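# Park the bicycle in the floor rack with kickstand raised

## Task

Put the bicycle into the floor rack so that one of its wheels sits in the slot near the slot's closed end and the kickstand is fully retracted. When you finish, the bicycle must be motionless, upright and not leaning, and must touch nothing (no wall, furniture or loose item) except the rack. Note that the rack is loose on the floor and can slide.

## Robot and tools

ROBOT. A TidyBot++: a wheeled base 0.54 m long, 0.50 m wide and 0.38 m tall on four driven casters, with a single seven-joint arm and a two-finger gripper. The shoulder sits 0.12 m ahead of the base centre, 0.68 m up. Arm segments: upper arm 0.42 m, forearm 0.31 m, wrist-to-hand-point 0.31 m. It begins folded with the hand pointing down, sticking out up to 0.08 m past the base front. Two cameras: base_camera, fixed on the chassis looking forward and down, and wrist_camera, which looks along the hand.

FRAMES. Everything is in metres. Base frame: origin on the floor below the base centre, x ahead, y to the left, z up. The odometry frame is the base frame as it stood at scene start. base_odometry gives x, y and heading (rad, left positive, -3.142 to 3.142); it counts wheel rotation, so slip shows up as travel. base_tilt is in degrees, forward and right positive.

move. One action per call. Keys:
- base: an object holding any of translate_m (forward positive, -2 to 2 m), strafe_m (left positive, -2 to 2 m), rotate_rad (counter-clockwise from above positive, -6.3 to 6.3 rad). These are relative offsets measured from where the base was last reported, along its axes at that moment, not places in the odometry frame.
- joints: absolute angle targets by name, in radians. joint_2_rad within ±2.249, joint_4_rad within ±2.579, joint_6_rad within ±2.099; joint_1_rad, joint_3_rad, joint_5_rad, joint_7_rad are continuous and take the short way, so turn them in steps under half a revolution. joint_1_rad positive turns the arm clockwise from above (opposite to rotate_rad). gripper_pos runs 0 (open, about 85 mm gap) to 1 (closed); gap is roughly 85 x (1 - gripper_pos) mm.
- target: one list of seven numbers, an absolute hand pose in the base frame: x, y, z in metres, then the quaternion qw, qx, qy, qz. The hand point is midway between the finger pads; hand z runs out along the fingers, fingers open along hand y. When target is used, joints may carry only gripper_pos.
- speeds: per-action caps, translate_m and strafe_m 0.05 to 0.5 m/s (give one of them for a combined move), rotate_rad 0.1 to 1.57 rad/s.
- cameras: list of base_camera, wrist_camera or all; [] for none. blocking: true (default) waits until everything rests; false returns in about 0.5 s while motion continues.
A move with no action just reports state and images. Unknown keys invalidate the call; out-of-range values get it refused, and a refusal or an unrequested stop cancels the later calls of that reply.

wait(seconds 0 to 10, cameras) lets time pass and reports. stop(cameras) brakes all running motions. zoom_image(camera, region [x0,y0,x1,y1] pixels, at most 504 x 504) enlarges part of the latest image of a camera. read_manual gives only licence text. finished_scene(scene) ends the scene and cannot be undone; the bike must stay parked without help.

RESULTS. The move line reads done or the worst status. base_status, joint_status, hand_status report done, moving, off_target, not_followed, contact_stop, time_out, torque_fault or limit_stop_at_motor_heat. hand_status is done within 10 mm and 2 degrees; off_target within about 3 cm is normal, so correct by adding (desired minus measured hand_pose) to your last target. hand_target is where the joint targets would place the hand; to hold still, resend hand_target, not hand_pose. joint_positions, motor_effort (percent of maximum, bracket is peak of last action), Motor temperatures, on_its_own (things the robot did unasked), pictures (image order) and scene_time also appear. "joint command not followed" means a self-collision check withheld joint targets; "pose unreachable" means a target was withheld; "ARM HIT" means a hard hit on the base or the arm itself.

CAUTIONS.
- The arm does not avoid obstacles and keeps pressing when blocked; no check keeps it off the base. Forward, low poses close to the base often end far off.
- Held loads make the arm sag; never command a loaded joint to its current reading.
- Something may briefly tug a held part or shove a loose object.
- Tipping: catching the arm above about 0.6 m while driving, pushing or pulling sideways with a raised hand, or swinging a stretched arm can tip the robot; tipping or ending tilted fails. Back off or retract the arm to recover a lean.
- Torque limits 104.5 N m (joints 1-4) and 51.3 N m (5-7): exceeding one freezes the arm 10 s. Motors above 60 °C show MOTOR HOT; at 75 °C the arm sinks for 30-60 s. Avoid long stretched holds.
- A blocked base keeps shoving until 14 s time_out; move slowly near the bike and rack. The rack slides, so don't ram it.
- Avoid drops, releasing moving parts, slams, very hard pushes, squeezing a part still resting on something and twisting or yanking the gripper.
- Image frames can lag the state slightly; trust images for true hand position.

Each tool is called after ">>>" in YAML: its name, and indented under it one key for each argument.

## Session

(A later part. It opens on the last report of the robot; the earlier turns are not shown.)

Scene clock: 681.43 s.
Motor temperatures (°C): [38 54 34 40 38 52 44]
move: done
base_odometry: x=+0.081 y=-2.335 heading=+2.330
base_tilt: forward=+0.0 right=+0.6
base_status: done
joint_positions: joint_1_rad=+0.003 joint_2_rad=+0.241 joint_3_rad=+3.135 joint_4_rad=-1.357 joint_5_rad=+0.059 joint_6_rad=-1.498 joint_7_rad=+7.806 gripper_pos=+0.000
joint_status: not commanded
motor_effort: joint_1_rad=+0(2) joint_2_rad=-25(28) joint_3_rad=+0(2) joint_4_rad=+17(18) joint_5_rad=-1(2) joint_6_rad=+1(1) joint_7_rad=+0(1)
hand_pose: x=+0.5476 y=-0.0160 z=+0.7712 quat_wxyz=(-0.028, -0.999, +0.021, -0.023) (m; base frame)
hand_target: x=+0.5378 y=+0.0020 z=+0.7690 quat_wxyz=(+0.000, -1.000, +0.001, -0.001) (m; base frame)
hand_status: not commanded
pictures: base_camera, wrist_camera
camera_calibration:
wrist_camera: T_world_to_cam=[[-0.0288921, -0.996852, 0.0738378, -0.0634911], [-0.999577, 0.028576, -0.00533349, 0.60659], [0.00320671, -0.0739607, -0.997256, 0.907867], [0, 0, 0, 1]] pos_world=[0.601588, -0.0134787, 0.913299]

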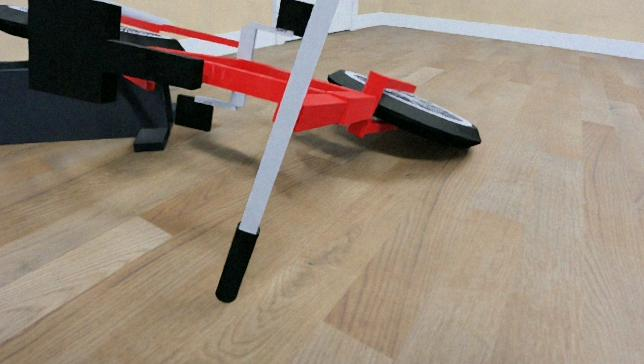

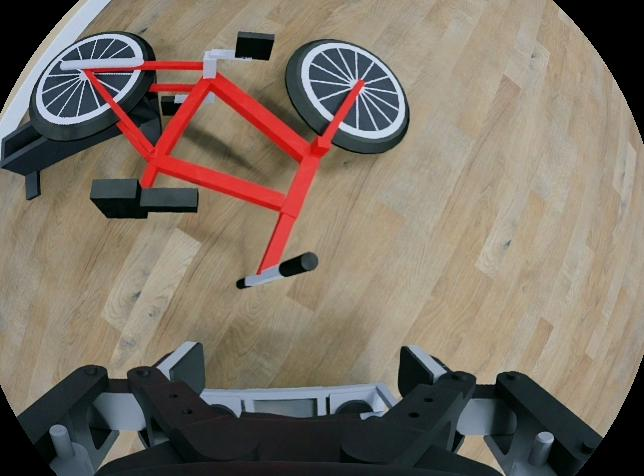

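>>> move:
  base: {"translate_m":-0.07}
  target: [0.46,-0.03,0.45,-0.1645,0.898,-0.113,0.3917]

Scene clock: 686.10 s.
Motor temperatures (°C): [38 54 34 40 38 52 44]
move: off_target
base_odometry: x=+0.130 y=-2.386 heading=+2.330
base_tilt: forward=+0.0 right=+0.7
base_status: done
joint_positions: joint_1_rad=+0.849 joint_2_rad=+1.153 joint_3_rad=+2.912 joint_4_rad=-2.578 joint_5_rad=+0.470 joint_6_rad=+1.329 joint_7_rad=+8.134 gripper_pos=+0.000
joint_status: not commanded
motor_effort: joint_1_rad=+0(1) joint_2_rad=-27(35) joint_3_rad=-6(6) joint_4_rad=-6(17) joint_5_rad=+3(3) joint_6_rad=+6(6) joint_7_rad=+1(1)
hand_pose: x=+0.5411 y=-0.1261 z=+0.4213 quat_wxyz=(+0.065, -0.878, +0.113, -0.460) (m; base frame)
hand_target: x=+0.5456 y=-0.1083 z=+0.4343 quat_wxyz=(+0.084, -0.867, +0.089, -0.483) (m; base frame)
hand_status: off_target (0.129 m and 14.1 deg from the pose sent, 0.333 m and 50.6 deg at the start; a joint's target at an end of its range on 88 of 88 steps)
pictures: base_camera, wrist_camera
camera_calibration:
wrist_camera: T_world_to_cam=[[-0.14447, -0.970068, -0.195181, 0.0316176], [-0.586546, 0.242815, -0.772661, 0.728154], [0.796927, 0.00285648, -0.604069, -0.0346174], [0, 0, 0, 1]] pos_world=[0.459251, -0.146037, 0.547876]

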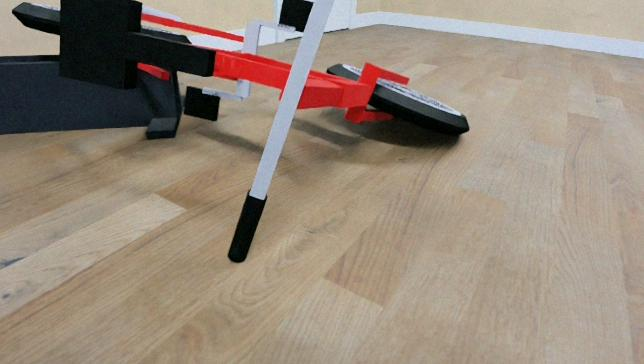

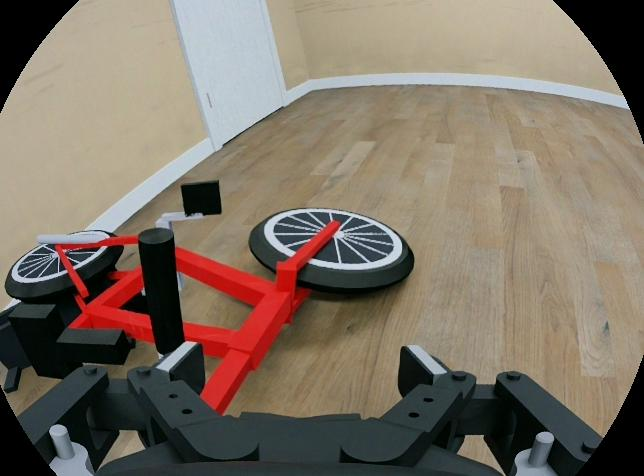

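>>> move:
  base: {"translate_m":-0.10}
  target: [0.62,-0.012,0.35,-0.1645,0.898,-0.113,0.3917]

Scene clock: 688.07 s.
Motor temperatures (°C): [38 54 34 40 38 52 44]
move: off_target
base_odometry: x=+0.198 y=-2.458 heading=+2.330
base_tilt: forward=+0.0 right=+0.6
base_status: done
joint_positions: joint_1_rad=+0.493 joint_2_rad=+1.179 joint_3_rad=+2.907 joint_4_rad=-2.321 joint_5_rad=+0.437 joint_6_rad=+1.135 joint_7_rad=+7.825 gripper_pos=+0.000
joint_status: not commanded
motor_effort: joint_1_rad=+0(3) joint_2_rad=-32(32) joint_3_rad=-6(7) joint_4_rad=-2(8) joint_5_rad=+2(3) joint_6_rad=+6(7) joint_7_rad=+1(1)
hand_pose: x=+0.6300 y=-0.0092 z=+0.3765 quat_wxyz=(+0.167, -0.886, +0.072, -0.427) (m; base frame)
hand_target: x=+0.6200 y=-0.0120 z=+0.3500 quat_wxyz=(+0.165, -0.898, +0.113, -0.392) (m; base frame)
hand_status: off_target (0.028 m and 6.4 deg from the pose sent, 0.156 m and 14.1 deg at the start)
pictures: base_camera, wrist_camera
camera_calibration:
wrist_camera: T_world_to_cam=[[0.010286, -0.941725, -0.336226, 0.104988], [-0.655864, 0.247459, -0.713167, 0.738578], [0.754809, 0.227854, -0.615098, -0.100145], [0, 0, 0, 1]] pos_world=[0.558917, -0.0610794, 0.50043]

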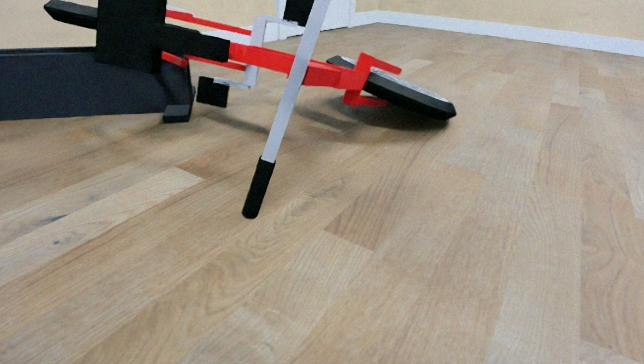

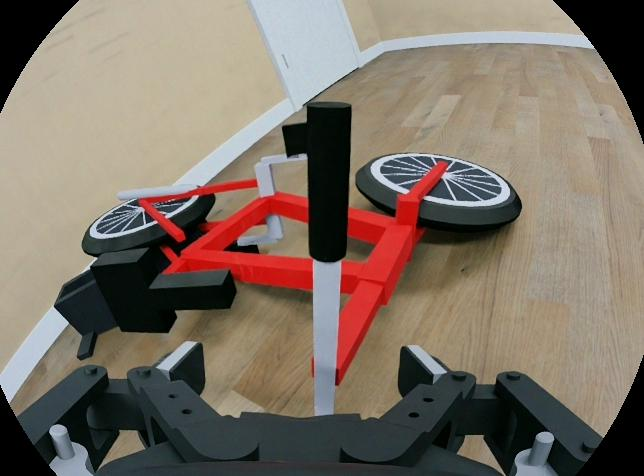

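>>> move:
  target: [0.685,-0.004,0.265,-0.1645,0.898,-0.113,0.3917]

Scene clock: 689.60 s.
Motor temperatures (°C): [38 54 34 40 38 52 44]
move: off_target
base_odometry: x=+0.198 y=-2.458 heading=+2.330
base_tilt: forward=+0.0 right=+0.6
base_status: not commanded
joint_positions: joint_1_rad=+0.424 joint_2_rad=+1.369 joint_3_rad=+2.907 joint_4_rad=-2.011 joint_5_rad=+0.430 joint_6_rad=+1.028 joint_7_rad=+7.780 gripper_pos=+0.000
joint_status: not commanded
motor_effort: joint_1_rad=+0(1) joint_2_rad=-36(37) joint_3_rad=-6(8) joint_4_rad=-1(2) joint_5_rad=+1(2) joint_6_rad=+6(7) joint_7_rad=+1(1)
hand_pose: x=+0.6948 y=-0.0042 z=+0.2898 quat_wxyz=(+0.166, -0.887, +0.072, -0.425) (m; base frame)
hand_target: x=+0.6850 y=-0.0040 z=+0.2650 quat_wxyz=(+0.165, -0.898, +0.113, -0.392) (m; base frame)
hand_status: off_target (0.027 m and 6.2 deg from the pose sent, 0.124 m and 6.4 deg at the start)
pictures: base_camera, wrist_camera
camera_calibration:
wrist_camera: T_world_to_cam=[[0.00948713, -0.94229, -0.334664, 0.0799759], [-0.659277, 0.245742, -0.710609, 0.719654], [0.751841, 0.227378, -0.618898, -0.200341], [0, 0, 0, 1]] pos_world=[0.624317, -0.0559359, 0.414167]

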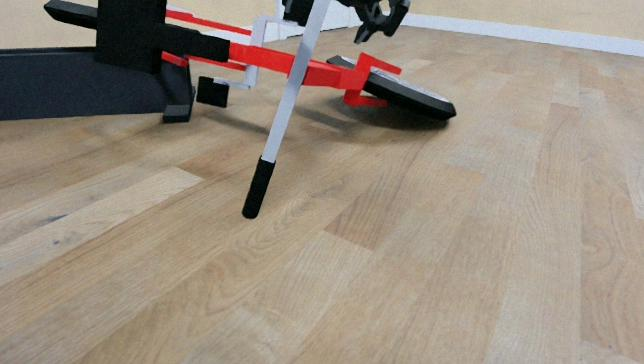

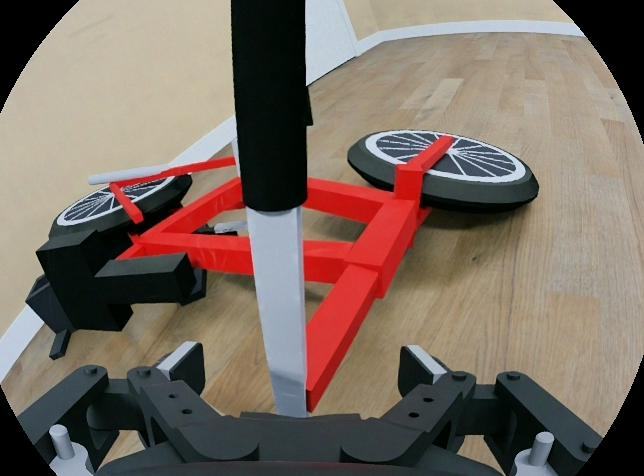

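>>> move:
  target: [0.722,0.016,0.228,-0.1645,0.898,-0.113,0.3917]

Scene clock: 690.80 s.
Motor temperatures (°C): [38 53 34 40 38 52 44]
move: off_target
base_odometry: x=+0.198 y=-2.458 heading=+2.330
base_tilt: forward=+0.0 right=+0.6
base_status: not commanded
joint_positions: joint_1_rad=+0.339 joint_2_rad=+1.444 joint_3_rad=+2.907 joint_4_rad=-1.843 joint_5_rad=+0.397 joint_6_rad=+0.963 joint_7_rad=+7.736 gripper_pos=+0.000
joint_status: not commanded
motor_effort: joint_1_rad=+0(1) joint_2_rad=-38(40) joint_3_rad=-7(8) joint_4_rad=+1(2) joint_5_rad=+2(2) joint_6_rad=+7(7) joint_7_rad=+1(1)
hand_pose: x=+0.7340 y=+0.0185 z=+0.2542 quat_wxyz=(+0.167, -0.887, +0.068, -0.426) (m; base frame)
hand_target: x=+0.7220 y=+0.0160 z=+0.2280 quat_wxyz=(+0.165, -0.898, +0.113, -0.392) (m; base frame)
hand_status: off_target (0.029 m and 6.6 deg from the pose sent, 0.070 m and 6.2 deg at the start)
pictures: base_camera, wrist_camera
camera_calibration:
wrist_camera: T_world_to_cam=[[0.0178168, -0.94263, -0.333365, 0.0826418], [-0.659238, 0.239602, -0.712739, 0.715272], [0.751724, 0.232465, -0.617148, -0.257469], [0, 0, 0, 1]] pos_world=[0.663607, -0.0336278, 0.378456]

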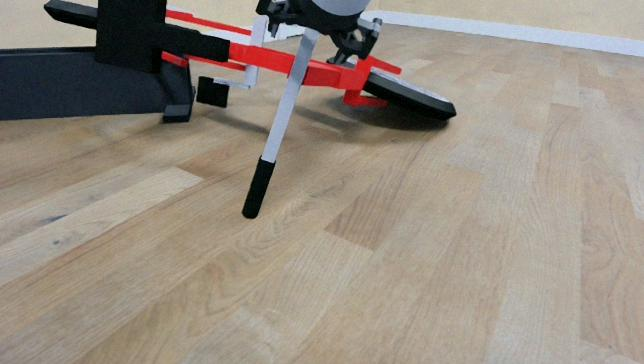

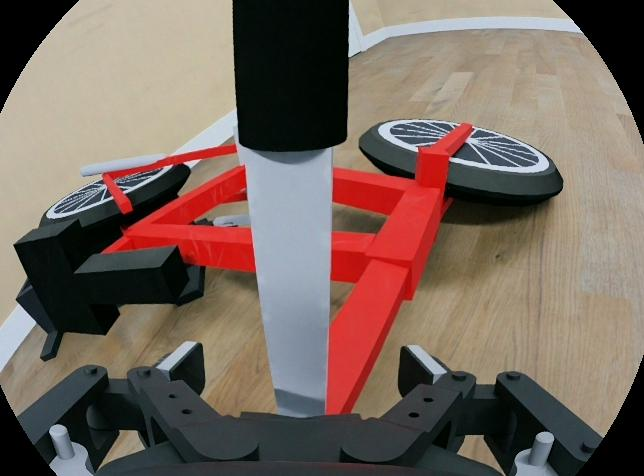

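>>> move:
  joints: {"gripper_pos":1.0}

Scene clock: 692.07 s.
Motor temperatures (°C): [38 53 34 40 38 52 44]
move: off_target
base_odometry: x=+0.198 y=-2.458 heading=+2.330
base_tilt: forward=+0.0 right=+0.6
base_status: not commanded
joint_positions: joint_1_rad=+0.339 joint_2_rad=+1.443 joint_3_rad=+2.906 joint_4_rad=-1.846 joint_5_rad=+0.389 joint_6_rad=+0.962 joint_7_rad=+7.735 gripper_pos=+0.800
joint_status: gripper_pos off_target (ended at +0.800, target +1.000)
motor_effort: joint_1_rad=-1(2) joint_2_rad=-35(39) joint_3_rad=-8(9) joint_4_rad=+4(5) joint_5_rad=+1(3) joint_6_rad=+5(7) joint_7_rad=-2(2)
hand_pose: x=+0.7332 y=+0.0172 z=+0.2537 quat_wxyz=(+0.166, -0.887, +0.072, -0.424) (m; base frame)
hand_target: x=+0.7220 y=+0.0160 z=+0.2280 quat_wxyz=(+0.165, -0.898, +0.113, -0.392) (m; base frame)
hand_status: not commanded
pictures: base_camera, wrist_camera
camera_calibration:
wrist_camera: T_world_to_cam=[[0.00974839, -0.942554, -0.333911, 0.0873199], [-0.660871, 0.24453, -0.709545, 0.714976], [0.750436, 0.227589, -0.620523, -0.254956], [0, 0, 0, 1]] pos_world=[0.662984, -0.0345041, 0.378259]

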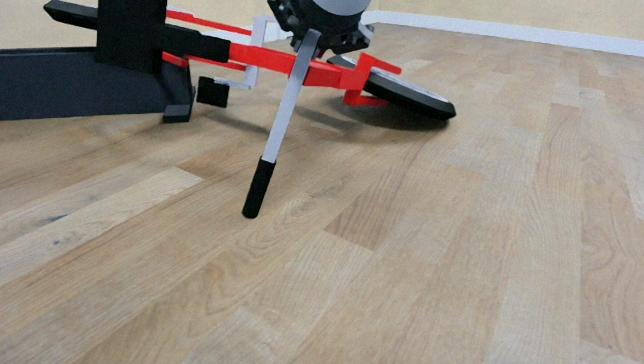

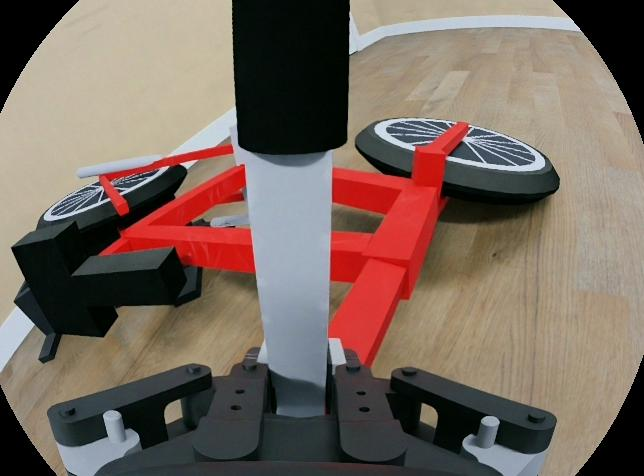

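>>> move:
  base: {"translate_m":0.02}
  speeds: {"translate_m":0.05}
  target: [0.722,0.016,0.32,-0.1645,0.898,-0.113,0.3917]

>>> move:
  base: {"translate_m":0.03}
  speeds: {"translate_m":0.05}
  target: [0.722,0.016,0.40,-0.1645,0.898,-0.113,0.3917]

Scene clock: 693.73 s.
Motor temperatures (°C): [38 53 34 40 38 52 44]
move: off_target
base_odometry: x=+0.184 y=-2.444 heading=+2.330
base_tilt: forward=+0.0 right=+0.6
base_status: done
joint_positions: joint_1_rad=+0.330 joint_2_rad=+1.354 joint_3_rad=+2.914 joint_4_rad=-1.946 joint_5_rad=+0.327 joint_6_rad=+0.845 joint_7_rad=+7.721 gripper_pos=+0.806
joint_status: not commanded
motor_effort: joint_1_rad=+2(6) joint_2_rad=-56(56) joint_3_rad=-15(16) joint_4_rad=-5(8) joint_5_rad=+6(6) joint_6_rad=+14(14) joint_7_rad=-3(4)
hand_pose: x=+0.6943 y=+0.0155 z=+0.2567 quat_wxyz=(+0.154, -0.916, +0.085, -0.361) (m; base frame)
hand_target: x=+0.7220 y=+0.0160 z=+0.3200 quat_wxyz=(+0.165, -0.898, +0.113, -0.392) (m; base frame)
hand_status: off_target (0.069 m and 5.3 deg from the pose sent, 0.067 m and 6.2 deg at the start)
pictures: base_camera, wrist_camera
camera_calibration:
wrist_camera: T_world_to_cam=[[-0.0456052, -0.94585, -0.321384, 0.12236], [-0.753389, 0.243831, -0.610698, 0.730658], [0.655992, 0.214276, -0.723713, -0.131294], [0, 0, 0, 1]] pos_world=[0.642177, -0.0342898, 0.390517]

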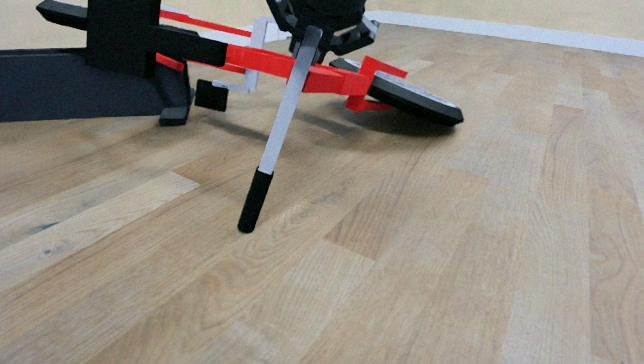

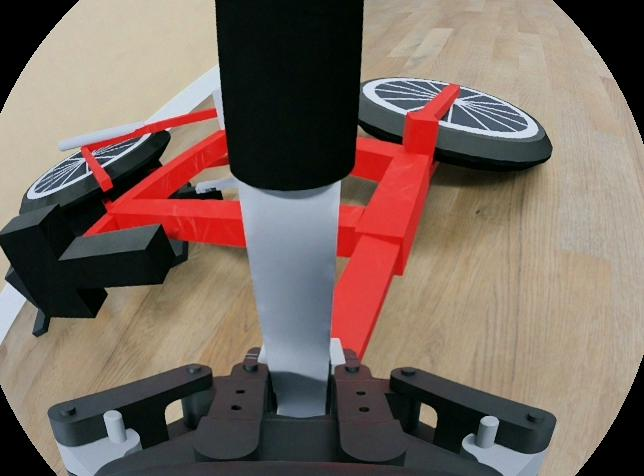

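Scene clock: 694.93 s.
Motor temperatures (°C): [38 54 34 40 37 52 44]
move: off_target
base_odometry: x=+0.163 y=-2.422 heading=+2.330
base_tilt: forward=+0.0 right=+0.6
base_status: done
joint_positions: joint_1_rad=+0.330 joint_2_rad=+1.182 joint_3_rad=+2.905 joint_4_rad=-2.043 joint_5_rad=+0.307 joint_6_rad=+0.704 joint_7_rad=+7.659 gripper_pos=+0.806
joint_status: not commanded
motor_effort: joint_1_rad=+2(3) joint_2_rad=-62(63) joint_3_rad=-14(18) joint_4_rad=-2(4) joint_5_rad=+6(6) joint_6_rad=+17(18) joint_7_rad=+0(4)
hand_pose: x=+0.6761 y=+0.0159 z=+0.3064 quat_wxyz=(+0.153, -0.929, +0.095, -0.323) (m; base frame)
hand_target: x=+0.7220 y=+0.0160 z=+0.4000 quat_wxyz=(+0.165, -0.898, +0.113, -0.392) (m; base frame)
hand_status: off_target (0.104 m and 9.0 deg from the pose sent, 0.146 m and 5.3 deg at the start)
pictures: base_camera, wrist_camera
camera_calibration:
wrist_camera: T_world_to_cam=[[-0.0771473, -0.942993, -0.323749, 0.159841], [-0.799295, 0.252595, -0.545274, 0.758045], [0.595967, 0.216704, -0.773216, -0.0277056], [0, 0, 0, 1]] pos_world=[0.634744, -0.0347456, 0.443668]

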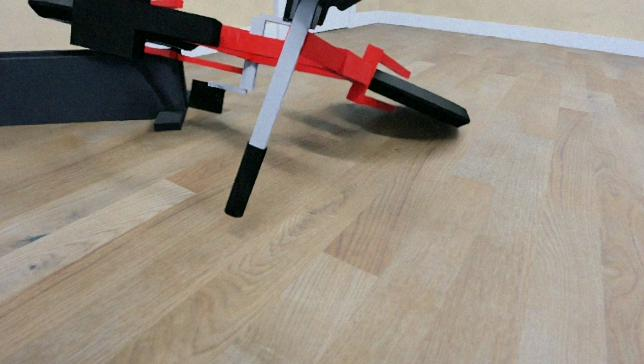

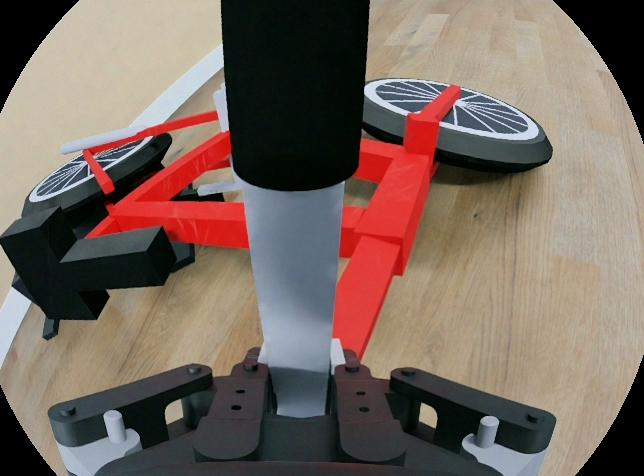

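>>> move:
  base: {"translate_m":0.05}
  speeds: {"translate_m":0.05}
  target: [0.73,0.016,0.47,-0.1645,0.898,-0.113,0.3917]

>>> move:
  base: {"translate_m":0.06}
  speeds: {"translate_m":0.05}
  target: [0.74,0.016,0.54,-0.1645,0.898,-0.113,0.3917]

Scene clock: 696.63 s.
Motor temperatures (°C): [38 54 34 40 37 52 44]
move: off_target
base_odometry: x=+0.129 y=-2.385 heading=+2.329
base_tilt: forward=+0.0 right=+0.6
base_status: done
joint_positions: joint_1_rad=+0.360 joint_2_rad=+1.010 joint_3_rad=+2.851 joint_4_rad=-2.087 joint_5_rad=+0.290 joint_6_rad=+0.517 joint_7_rad=+7.608 gripper_pos=+0.806
joint_status: not commanded
motor_effort: joint_1_rad=+0(2) joint_2_rad=-61(65) joint_3_rad=-16(19) joint_4_rad=+9(11) joint_5_rad=+4(6) joint_6_rad=+19(21) joint_7_rad=+1(2)
hand_pose: x=+0.6683 y=+0.0170 z=+0.3624 quat_wxyz=(+0.155, -0.937, +0.106, -0.296) (m; base frame)
hand_target: x=+0.7300 y=+0.0160 z=+0.4700 quat_wxyz=(+0.165, -0.898, +0.113, -0.392) (m; base frame)
hand_status: off_target (0.124 m and 12.0 deg from the pose sent, 0.172 m and 9.0 deg at the start)
pictures: base_camera, wrist_camera
camera_calibration:
wrist_camera: T_world_to_cam=[[-0.105112, -0.937944, -0.330474, 0.199521], [-0.827874, 0.266649, -0.49348, 0.78225], [0.550977, 0.22172, -0.804528, 0.0613199], [0, 0, 0, 1]] pos_world=[0.634791, -0.0350426, 0.501295]

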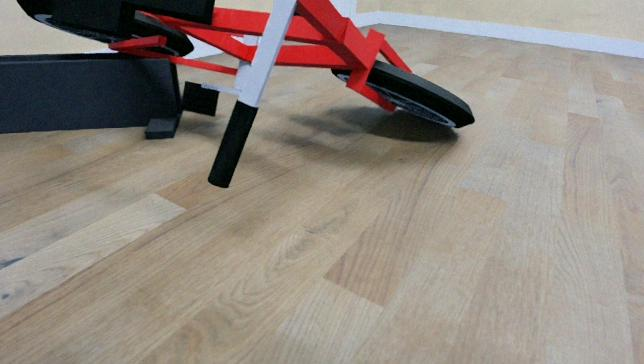

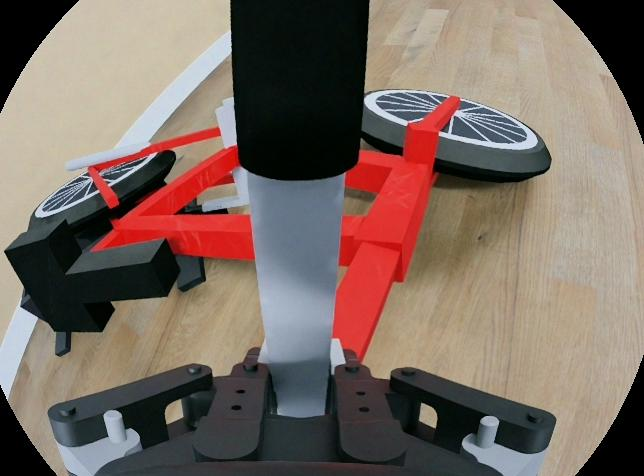

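Scene clock: 698.33 s.
Motor temperatures (°C): [38 54 34 40 37 52 44]
move: off_target
base_odometry: x=+0.088 y=-2.342 heading=+2.329
base_tilt: forward=+0.0 right=+0.6
base_status: done
joint_positions: joint_1_rad=+0.446 joint_2_rad=+0.835 joint_3_rad=+2.747 joint_4_rad=-2.103 joint_5_rad=+0.260 joint_6_rad=+0.278 joint_7_rad=+7.604 gripper_pos=+0.806
joint_status: not commanded
motor_effort: joint_1_rad=-2(3) joint_2_rad=-55(63) joint_3_rad=-17(19) joint_4_rad=+23(25) joint_5_rad=+2(5) joint_6_rad=+22(24) joint_7_rad=+1(2)
hand_pose: x=+0.6542 y=+0.0099 z=+0.4225 quat_wxyz=(+0.150, -0.946, +0.110, -0.266) (m; base frame)
hand_target: x=+0.7400 y=+0.0160 z=+0.5400 quat_wxyz=(+0.165, -0.898, +0.113, -0.392) (m; base frame)
hand_status: off_target (0.146 m and 15.5 deg from the pose sent, 0.191 m and 12.0 deg at the start)
pictures: base_camera, wrist_camera
camera_calibration:
wrist_camera: T_world_to_cam=[[-0.124544, -0.938734, -0.321352, 0.220118], [-0.857196, 0.264908, -0.441632, 0.799371], [0.499704, 0.220459, -0.837672, 0.166496], [0, 0, 0, 1]] pos_world=[0.629433, -0.0418334, 0.563232]

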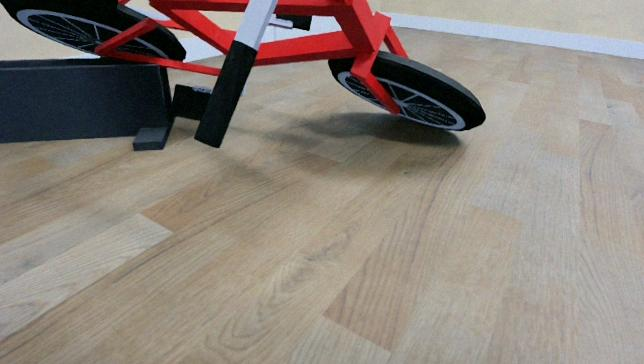

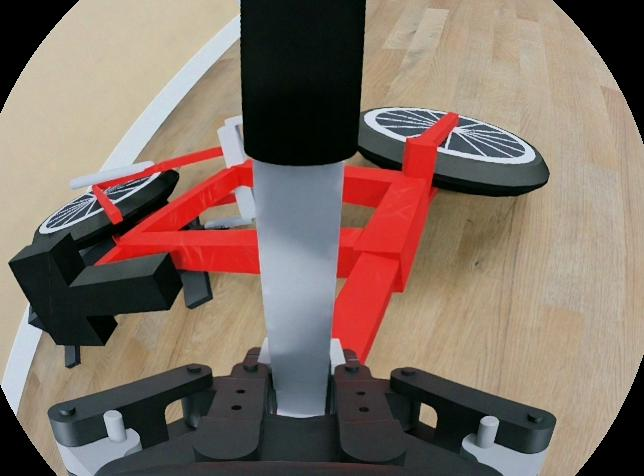

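>>> zoom_image:
  camera: "base_camera"
  region: [0, 0, 300, 180]

>>> zoom_image:
  camera: "wrist_camera"
  region: [0, 100, 260, 380]

Scaled by 1.680.

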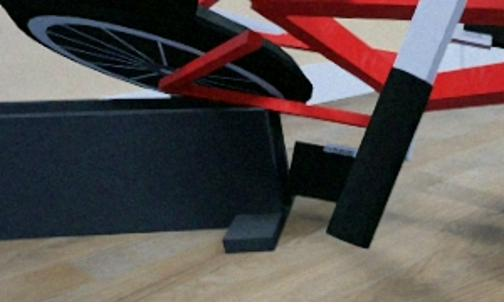

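Scaled by 1.800.

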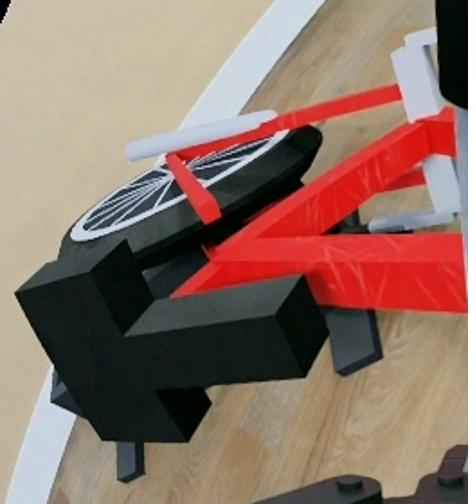

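>>> move:
  base: {"translate_m":0.08}
  speeds: {"translate_m":0.06}
  target: [0.75,0.016,0.59,-0.1645,0.898,-0.113,0.3917]

>>> move:
  base: {"translate_m":0.1}
  speeds: {"translate_m":0.06}
  target: [0.76,0.016,0.63,-0.1645,0.898,-0.113,0.3917]

Scene clock: 701.57 s.
Motor temperatures (°C): [38 54 34 40 37 52 44]
move: off_target
base_odometry: x=+0.033 y=-2.284 heading=+2.329
base_tilt: forward=-0.1 right=+0.6
base_status: done
joint_positions: joint_1_rad=+0.539 joint_2_rad=+0.668 joint_3_rad=+2.634 joint_4_rad=-2.096 joint_5_rad=+0.193 joint_6_rad=+0.068 joint_7_rad=+7.616 gripper_pos=+0.806
joint_status: not commanded
motor_effort: joint_1_rad=-6(8) joint_2_rad=-37(56) joint_3_rad=-17(21) joint_4_rad=+37(40) joint_5_rad=-1(2) joint_6_rad=+28(31) joint_7_rad=+0(2)
hand_pose: x=+0.6439 y=+0.0024 z=+0.4873 quat_wxyz=(+0.143, -0.949, +0.119, -0.255) (m; base frame)
hand_target: x=+0.7500 y=+0.0160 z=+0.5900 quat_wxyz=(+0.165, -0.898, +0.113, -0.392) (m; base frame)
hand_status: off_target (0.148 m and 16.9 deg from the pose sent, 0.193 m and 15.5 deg at the start)
pictures: base_camera, wrist_camera
camera_calibration:
wrist_camera: T_world_to_cam=[[-0.148178, -0.938728, -0.31118, 0.242849], [-0.864206, 0.27589, -0.420752, 0.815522], [0.480824, 0.206578, -0.852135, 0.246903], [0, 0, 0, 1]] pos_world=[0.622047, -0.0480302, 0.629097]

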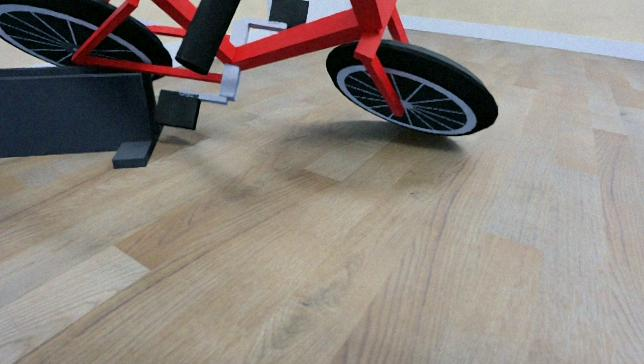

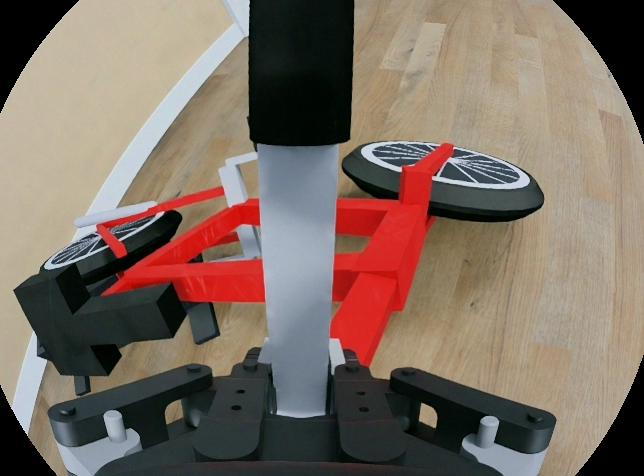

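Scene clock: 703.67 s.
Motor temperatures (°C): [38 54 34 40 37 52 44]
move: off_target
base_odometry: x=-0.036 y=-2.211 heading=+2.329
base_tilt: forward=+0.0 right=+0.6
base_status: done
joint_positions: joint_1_rad=+0.573 joint_2_rad=+0.539 joint_3_rad=+2.540 joint_4_rad=-1.935 joint_5_rad=+0.067 joint_6_rad=-0.033 joint_7_rad=+7.710 gripper_pos=+0.806
joint_status: not commanded
motor_effort: joint_1_rad=-5(8) joint_2_rad=-21(39) joint_3_rad=-10(18) joint_4_rad=+25(43) joint_5_rad=-2(3) joint_6_rad=+16(31) joint_7_rad=+1(2)
hand_pose: x=+0.7176 y=+0.0032 z=+0.6011 quat_wxyz=(+0.143, -0.922, +0.106, -0.343) (m; base frame)
hand_target: x=+0.7600 y=+0.0160 z=+0.6300 quat_wxyz=(+0.165, -0.898, +0.113, -0.392) (m; base frame)
hand_status: off_target (0.053 m and 6.7 deg from the pose sent, 0.184 m and 16.9 deg at the start)
pictures: base_camera, wrist_camera
camera_calibration:
wrist_camera: T_world_to_cam=[[-0.0979124, -0.944148, -0.31464, 0.255965], [-0.769628, 0.272276, -0.577528, 0.953233], [0.630941, 0.185608, -0.753302, 0.141172], [0, 0, 0, 1]] pos_world=[0.669626, -0.0440772, 0.7374]

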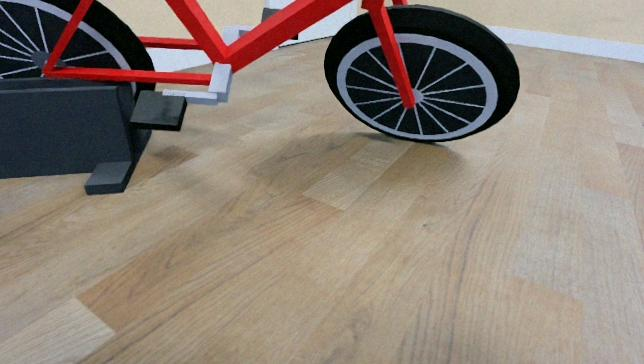

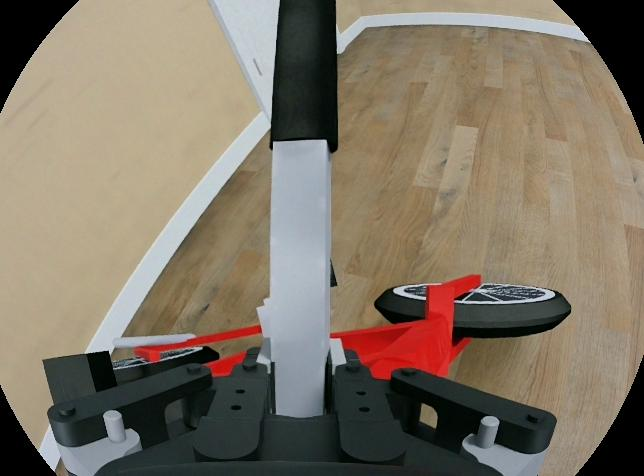

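>>> move:
  base: {"translate_m":0.08}
  speeds: {"translate_m":0.06}
  target: [0.76,0.016,0.635,-0.1645,0.898,-0.113,0.3917]

>>> zoom_image:
  camera: "base_camera"
  region: [0, 0, 300, 240]

Scene clock: 705.67 s.
Motor temperatures (°C): [38 53 34 40 37 52 44]
move: off_target
base_odometry: x=-0.091 y=-2.153 heading=+2.330
base_tilt: forward=+0.0 right=+0.6
base_status: done
joint_positions: joint_1_rad=+0.572 joint_2_rad=+0.510 joint_3_rad=+2.511 joint_4_rad=-1.892 joint_5_rad=+0.050 joint_6_rad=-0.024 joint_7_rad=+7.726 gripper_pos=+0.806
joint_status: not commanded
motor_effort: joint_1_rad=-2(6) joint_2_rad=-17(27) joint_3_rad=-6(12) joint_4_rad=+19(29) joint_5_rad=-1(3) joint_6_rad=+10(19) joint_7_rad=+0(1)
hand_pose: x=+0.7406 y=+0.0131 z=+0.6412 quat_wxyz=(+0.148, -0.908, +0.094, -0.381) (m; base frame)
hand_target: x=+0.7600 y=+0.0160 z=+0.6350 quat_wxyz=(+0.165, -0.898, +0.113, -0.392) (m; base frame)
hand_status: off_target (0.021 m and 3.3 deg from the pose sent, 0.056 m and 6.7 deg at the start)
pictures: base_camera, wrist_camera
camera_calibration:
wrist_camera: T_world_to_cam=[[-0.0610956, -0.946019, -0.318301, 0.255313], [-0.721984, 0.262083, -0.640352, 0.996471], [0.689207, 0.190686, -0.699023, 0.0770092], [0, 0, 0, 1]] pos_world=[0.68196, -0.0343108, 0.77319]

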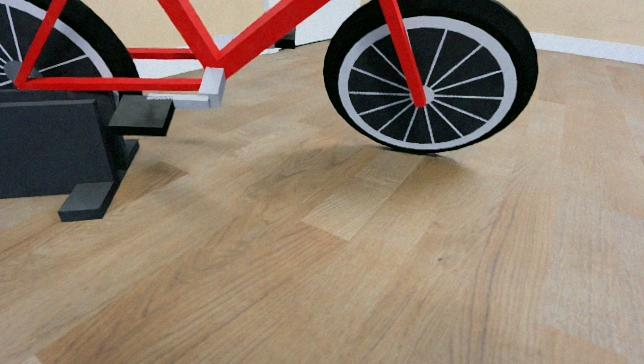

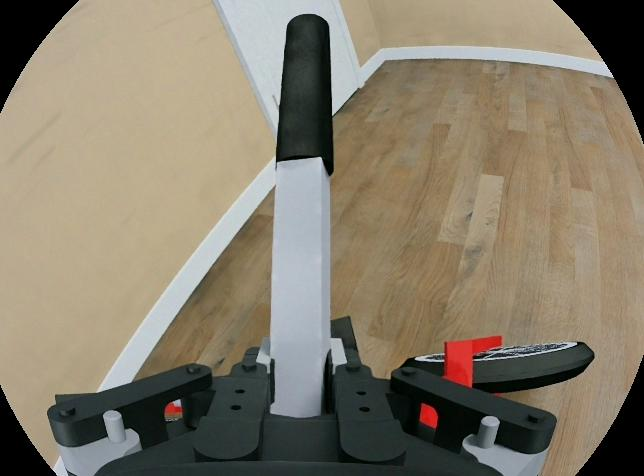

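Scaled by 1.680.

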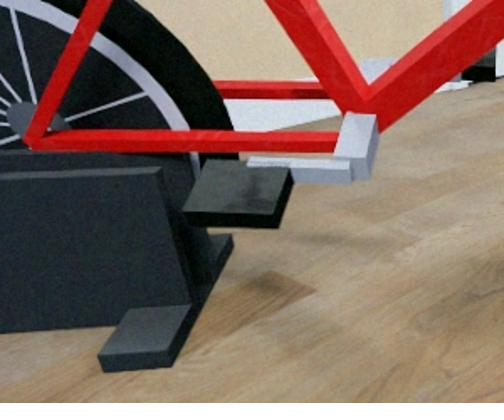

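>>> move:
  base: {"translate_m":0.08}
  speeds: {"translate_m":0.06}
  target: [0.76,0.016,0.625,-0.1645,0.898,-0.113,0.3917]

>>> move:
  base: {"translate_m":0.07}
  speeds: {"translate_m":0.06}
  target: [0.76,0.016,0.615,-0.1645,0.898,-0.113,0.3917]

Scene clock: 708.10 s.
Motor temperatures (°C): [38 53 34 40 37 52 44]
move: off_target
base_odometry: x=-0.145 y=-2.096 heading=+2.331
base_tilt: forward=+0.0 right=+0.6
base_status: done
joint_positions: joint_1_rad=+0.544 joint_2_rad=+0.499 joint_3_rad=+2.498 joint_4_rad=-1.886 joint_5_rad=+0.050 joint_6_rad=+0.019 joint_7_rad=+7.726 gripper_pos=+0.806
joint_status: not commanded
motor_effort: joint_1_rad=+2(4) joint_2_rad=-12(24) joint_3_rad=-1(9) joint_4_rad=+17(22) joint_5_rad=-2(4) joint_6_rad=+9(13) joint_7_rad=-1(1)
hand_pose: x=+0.7515 y=+0.0346 z=+0.6617 quat_wxyz=(+0.156, -0.897, +0.078, -0.406) (m; base frame)
hand_target: x=+0.7600 y=+0.0160 z=+0.6250 quat_wxyz=(+0.165, -0.898, +0.113, -0.392) (m; base frame)
hand_status: off_target (0.042 m and 4.4 deg from the pose sent, 0.025 m and 3.3 deg at the start)
pictures: base_camera, wrist_camera
camera_calibration:
wrist_camera: T_world_to_cam=[[-0.0171648, -0.946557, -0.322078, 0.252315], [-0.688736, 0.244708, -0.682467, 1.01535], [0.724809, 0.210113, -0.656128, 0.0239318], [0, 0, 0, 1]] pos_world=[0.686291, -0.0146608, 0.789908]

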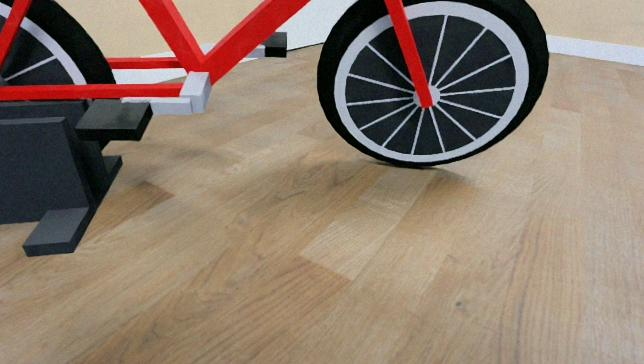

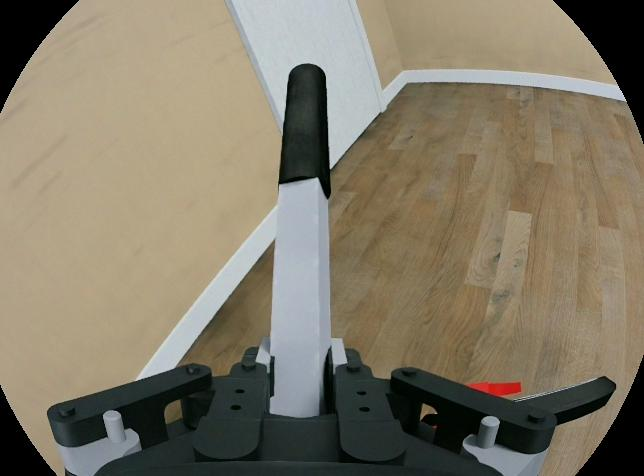

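Scene clock: 709.73 s.
Motor temperatures (°C): [38 53 34 40 37 52 44]
move: off_target
base_odometry: x=-0.194 y=-2.045 heading=+2.332
base_tilt: forward=+0.0 right=+0.6
base_status: done
joint_positions: joint_1_rad=+0.539 joint_2_rad=+0.502 joint_3_rad=+2.501 joint_4_rad=-1.878 joint_5_rad=+0.050 joint_6_rad=+0.060 joint_7_rad=+7.725 gripper_pos=+0.806
joint_status: not commanded
motor_effort: joint_1_rad=+2(3) joint_2_rad=-11(17) joint_3_rad=-1(3) joint_4_rad=+13(21) joint_5_rad=-3(4) joint_6_rad=+6(11) joint_7_rad=-2(2)
hand_pose: x=+0.7630 y=+0.0332 z=+0.6727 quat_wxyz=(+0.158, -0.887, +0.080, -0.426) (m; base frame)
hand_target: x=+0.7600 y=+0.0160 z=+0.6150 quat_wxyz=(+0.165, -0.898, +0.113, -0.392) (m; base frame)
hand_status: off_target (0.060 m and 5.6 deg from the pose sent, 0.051 m and 4.4 deg at the start)
pictures: base_camera, wrist_camera
camera_calibration:
wrist_camera: T_world_to_cam=[[-0.0127188, -0.945061, -0.326648, 0.254399], [-0.655704, 0.254513, -0.710827, 1.02461], [0.754911, 0.205143, -0.622917, -0.0220569], [0, 0, 0, 1]] pos_world=[0.691728, -0.0158294, 0.79768]

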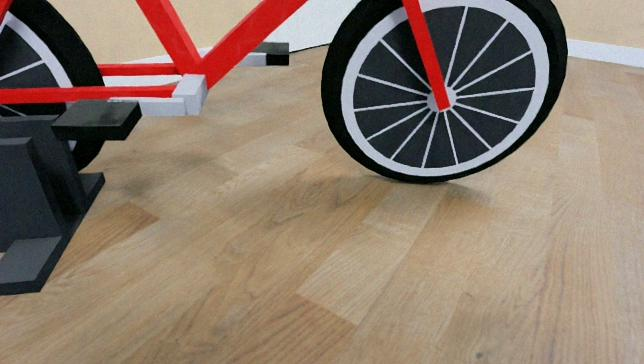

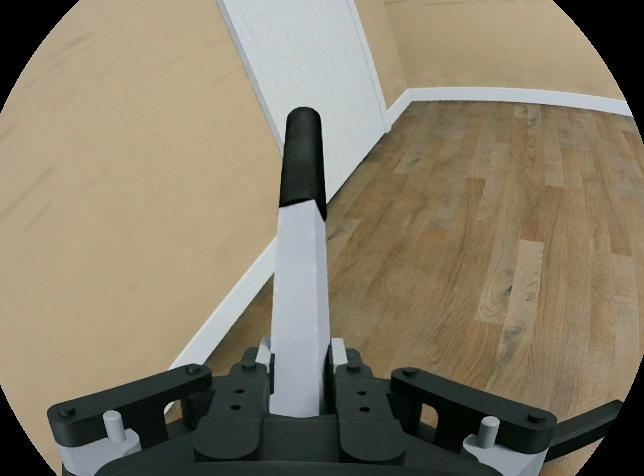

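>>> zoom_image:
  camera: "base_camera"
  region: [0, 40, 240, 300]

Scaled by 1.938.

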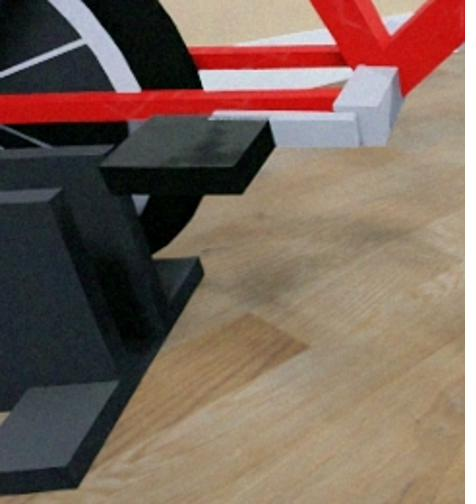

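>>> move:
  base: {"translate_m":0.08}
  speeds: {"translate_m":0.06}
  target: [0.77,0.03,0.63,-0.1645,0.898,-0.113,0.3917]

>>> move:
  base: {"translate_m":0.07}
  speeds: {"translate_m":0.06}
  target: [0.77,0.03,0.64,-0.1645,0.898,-0.113,0.3917]

Scene clock: 712.33 s.
Motor temperatures (°C): [38 53 34 40 37 52 44]
move: off_target
base_odometry: x=-0.249 y=-1.987 heading=+2.333
base_tilt: forward=+0.0 right=+0.6
base_status: done
joint_positions: joint_1_rad=+0.490 joint_2_rad=+0.505 joint_3_rad=+2.551 joint_4_rad=-1.846 joint_5_rad=+0.035 joint_6_rad=+0.051 joint_7_rad=+7.726 gripper_pos=+0.806
joint_status: not commanded
motor_effort: joint_1_rad=+0(2) joint_2_rad=-20(23) joint_3_rad=-5(6) joint_4_rad=+15(17) joint_5_rad=-4(5) joint_6_rad=+9(10) joint_7_rad=-3(3)
hand_pose: x=+0.7741 y=+0.0325 z=+0.6750 quat_wxyz=(+0.151, -0.887, +0.083, -0.429) (m; base frame)
hand_target: x=+0.7700 y=+0.0300 z=+0.6300 quat_wxyz=(+0.165, -0.898, +0.113, -0.392) (m; base frame)
hand_status: off_target (0.045 m and 5.9 deg from the pose sent, 0.043 m and 5.6 deg at the start)
pictures: base_camera, wrist_camera
camera_calibration:
wrist_camera: T_world_to_cam=[[-0.0210714, -0.947866, -0.317972, 0.255306], [-0.650166, 0.254598, -0.715866, 1.03288], [0.7595, 0.19165, -0.621635, -0.0328398], [0, 0, 0, 1]] pos_world=[0.701862, -0.0146784, 0.800166]

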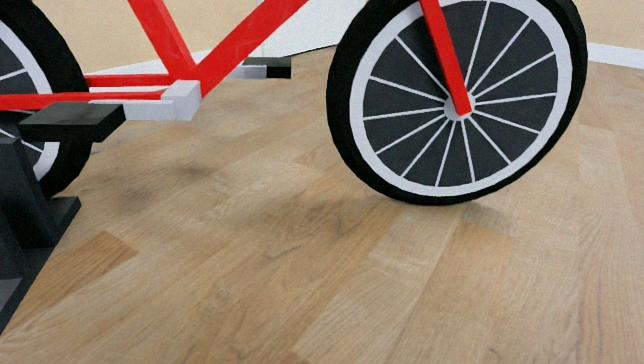

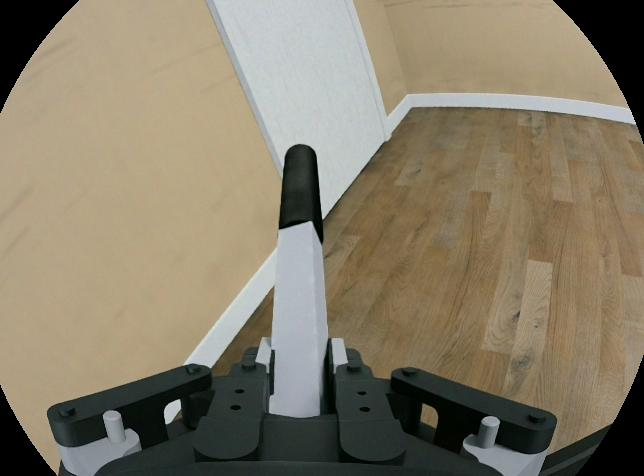

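Scene clock: 713.97 s.
Motor temperatures (°C): [38 53 34 40 37 52 44]
move: off_target
base_odometry: x=-0.297 y=-1.936 heading=+2.333
base_tilt: forward=+0.0 right=+0.6
base_status: done
joint_positions: joint_1_rad=+0.490 joint_2_rad=+0.513 joint_3_rad=+2.555 joint_4_rad=-1.836 joint_5_rad=+0.015 joint_6_rad=+0.029 joint_7_rad=+7.758 gripper_pos=+0.806
joint_status: not commanded
motor_effort: joint_1_rad=+0(2) joint_2_rad=-26(28) joint_3_rad=-7(8) joint_4_rad=+16(18) joint_5_rad=-6(6) joint_6_rad=+10(11) joint_7_rad=-4(4)
hand_pose: x=+0.7738 y=+0.0303 z=+0.6688 quat_wxyz=(+0.149, -0.891, +0.080, -0.421) (m; base frame)
hand_target: x=+0.7700 y=+0.0300 z=+0.6400 quat_wxyz=(+0.165, -0.898, +0.113, -0.392) (m; base frame)
hand_status: off_target (0.029 m and 5.4 deg from the pose sent, 0.035 m and 5.9 deg at the start)
pictures: base_camera, wrist_camera
camera_calibration:
wrist_camera: T_world_to_cam=[[-0.0214656, -0.950207, -0.310879, 0.246863], [-0.664531, 0.245879, -0.70565, 1.03329], [0.746953, 0.191441, -0.63672, -0.0162501], [0, 0, 0, 1]] pos_world=[0.704088, -0.0163818, 0.795537]

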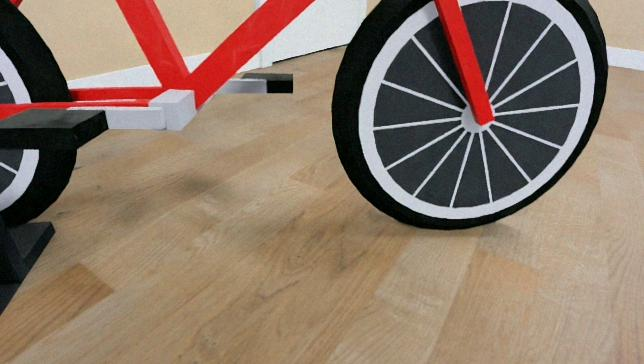

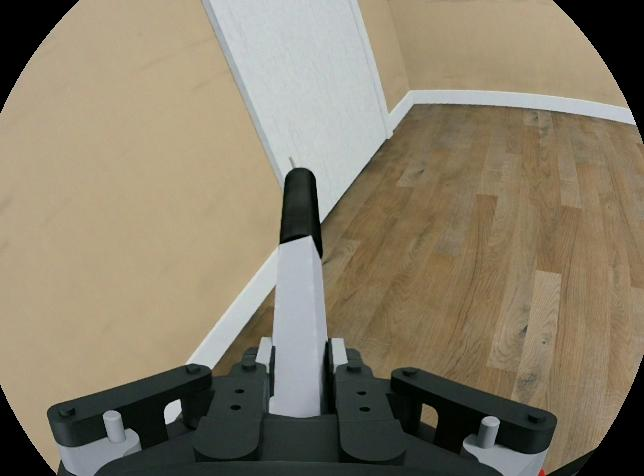

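>>> move:
  base: {"strafe_m":-0.45}
  speeds: {"strafe_m":0.1}

Scene clock: 719.33 s.
Motor temperatures (°C): [38 52 34 40 37 52 44]
move: done
base_odometry: x=+0.028 y=-1.625 heading=+2.334
base_tilt: forward=+0.0 right=+0.6
base_status: done
joint_positions: joint_1_rad=+0.478 joint_2_rad=+0.514 joint_3_rad=+2.566 joint_4_rad=-1.823 joint_5_rad=+0.015 joint_6_rad=+0.028 joint_7_rad=+7.783 gripper_pos=+0.806
joint_status: not commanded
motor_effort: joint_1_rad=+2(8) joint_2_rad=-28(28) joint_3_rad=-6(10) joint_4_rad=+14(19) joint_5_rad=-9(10) joint_6_rad=+3(12) joint_7_rad=-6(7)
hand_pose: x=+0.7788 y=+0.0304 z=+0.6723 quat_wxyz=(+0.142, -0.891, +0.068, -0.427) (m; base frame)
hand_target: x=+0.7700 y=+0.0300 z=+0.6400 quat_wxyz=(+0.165, -0.898, +0.113, -0.392) (m; base frame)
hand_status: not commanded
pictures: base_camera, wrist_camera
camera_calibration:
wrist_camera: T_world_to_cam=[[-0.00377999, -0.957459, -0.288546, 0.219594], [-0.658366, 0.219571, -0.71996, 1.04473], [0.752689, 0.187247, -0.631188, -0.0257643], [0, 0, 0, 1]] pos_world=[0.708039, -0.0143173, 0.799268]

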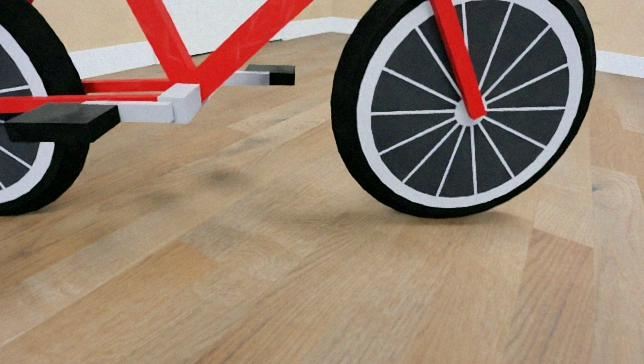

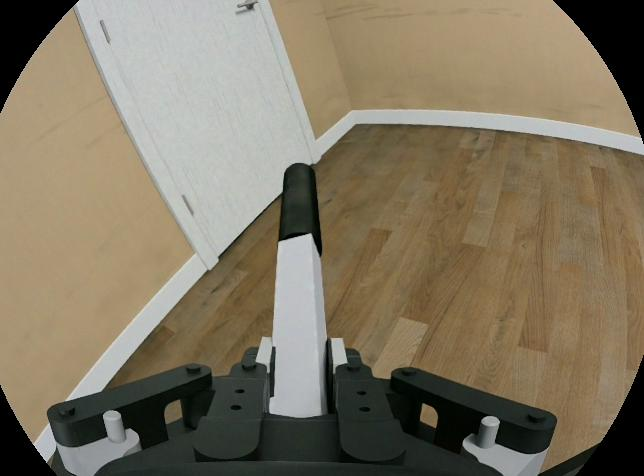

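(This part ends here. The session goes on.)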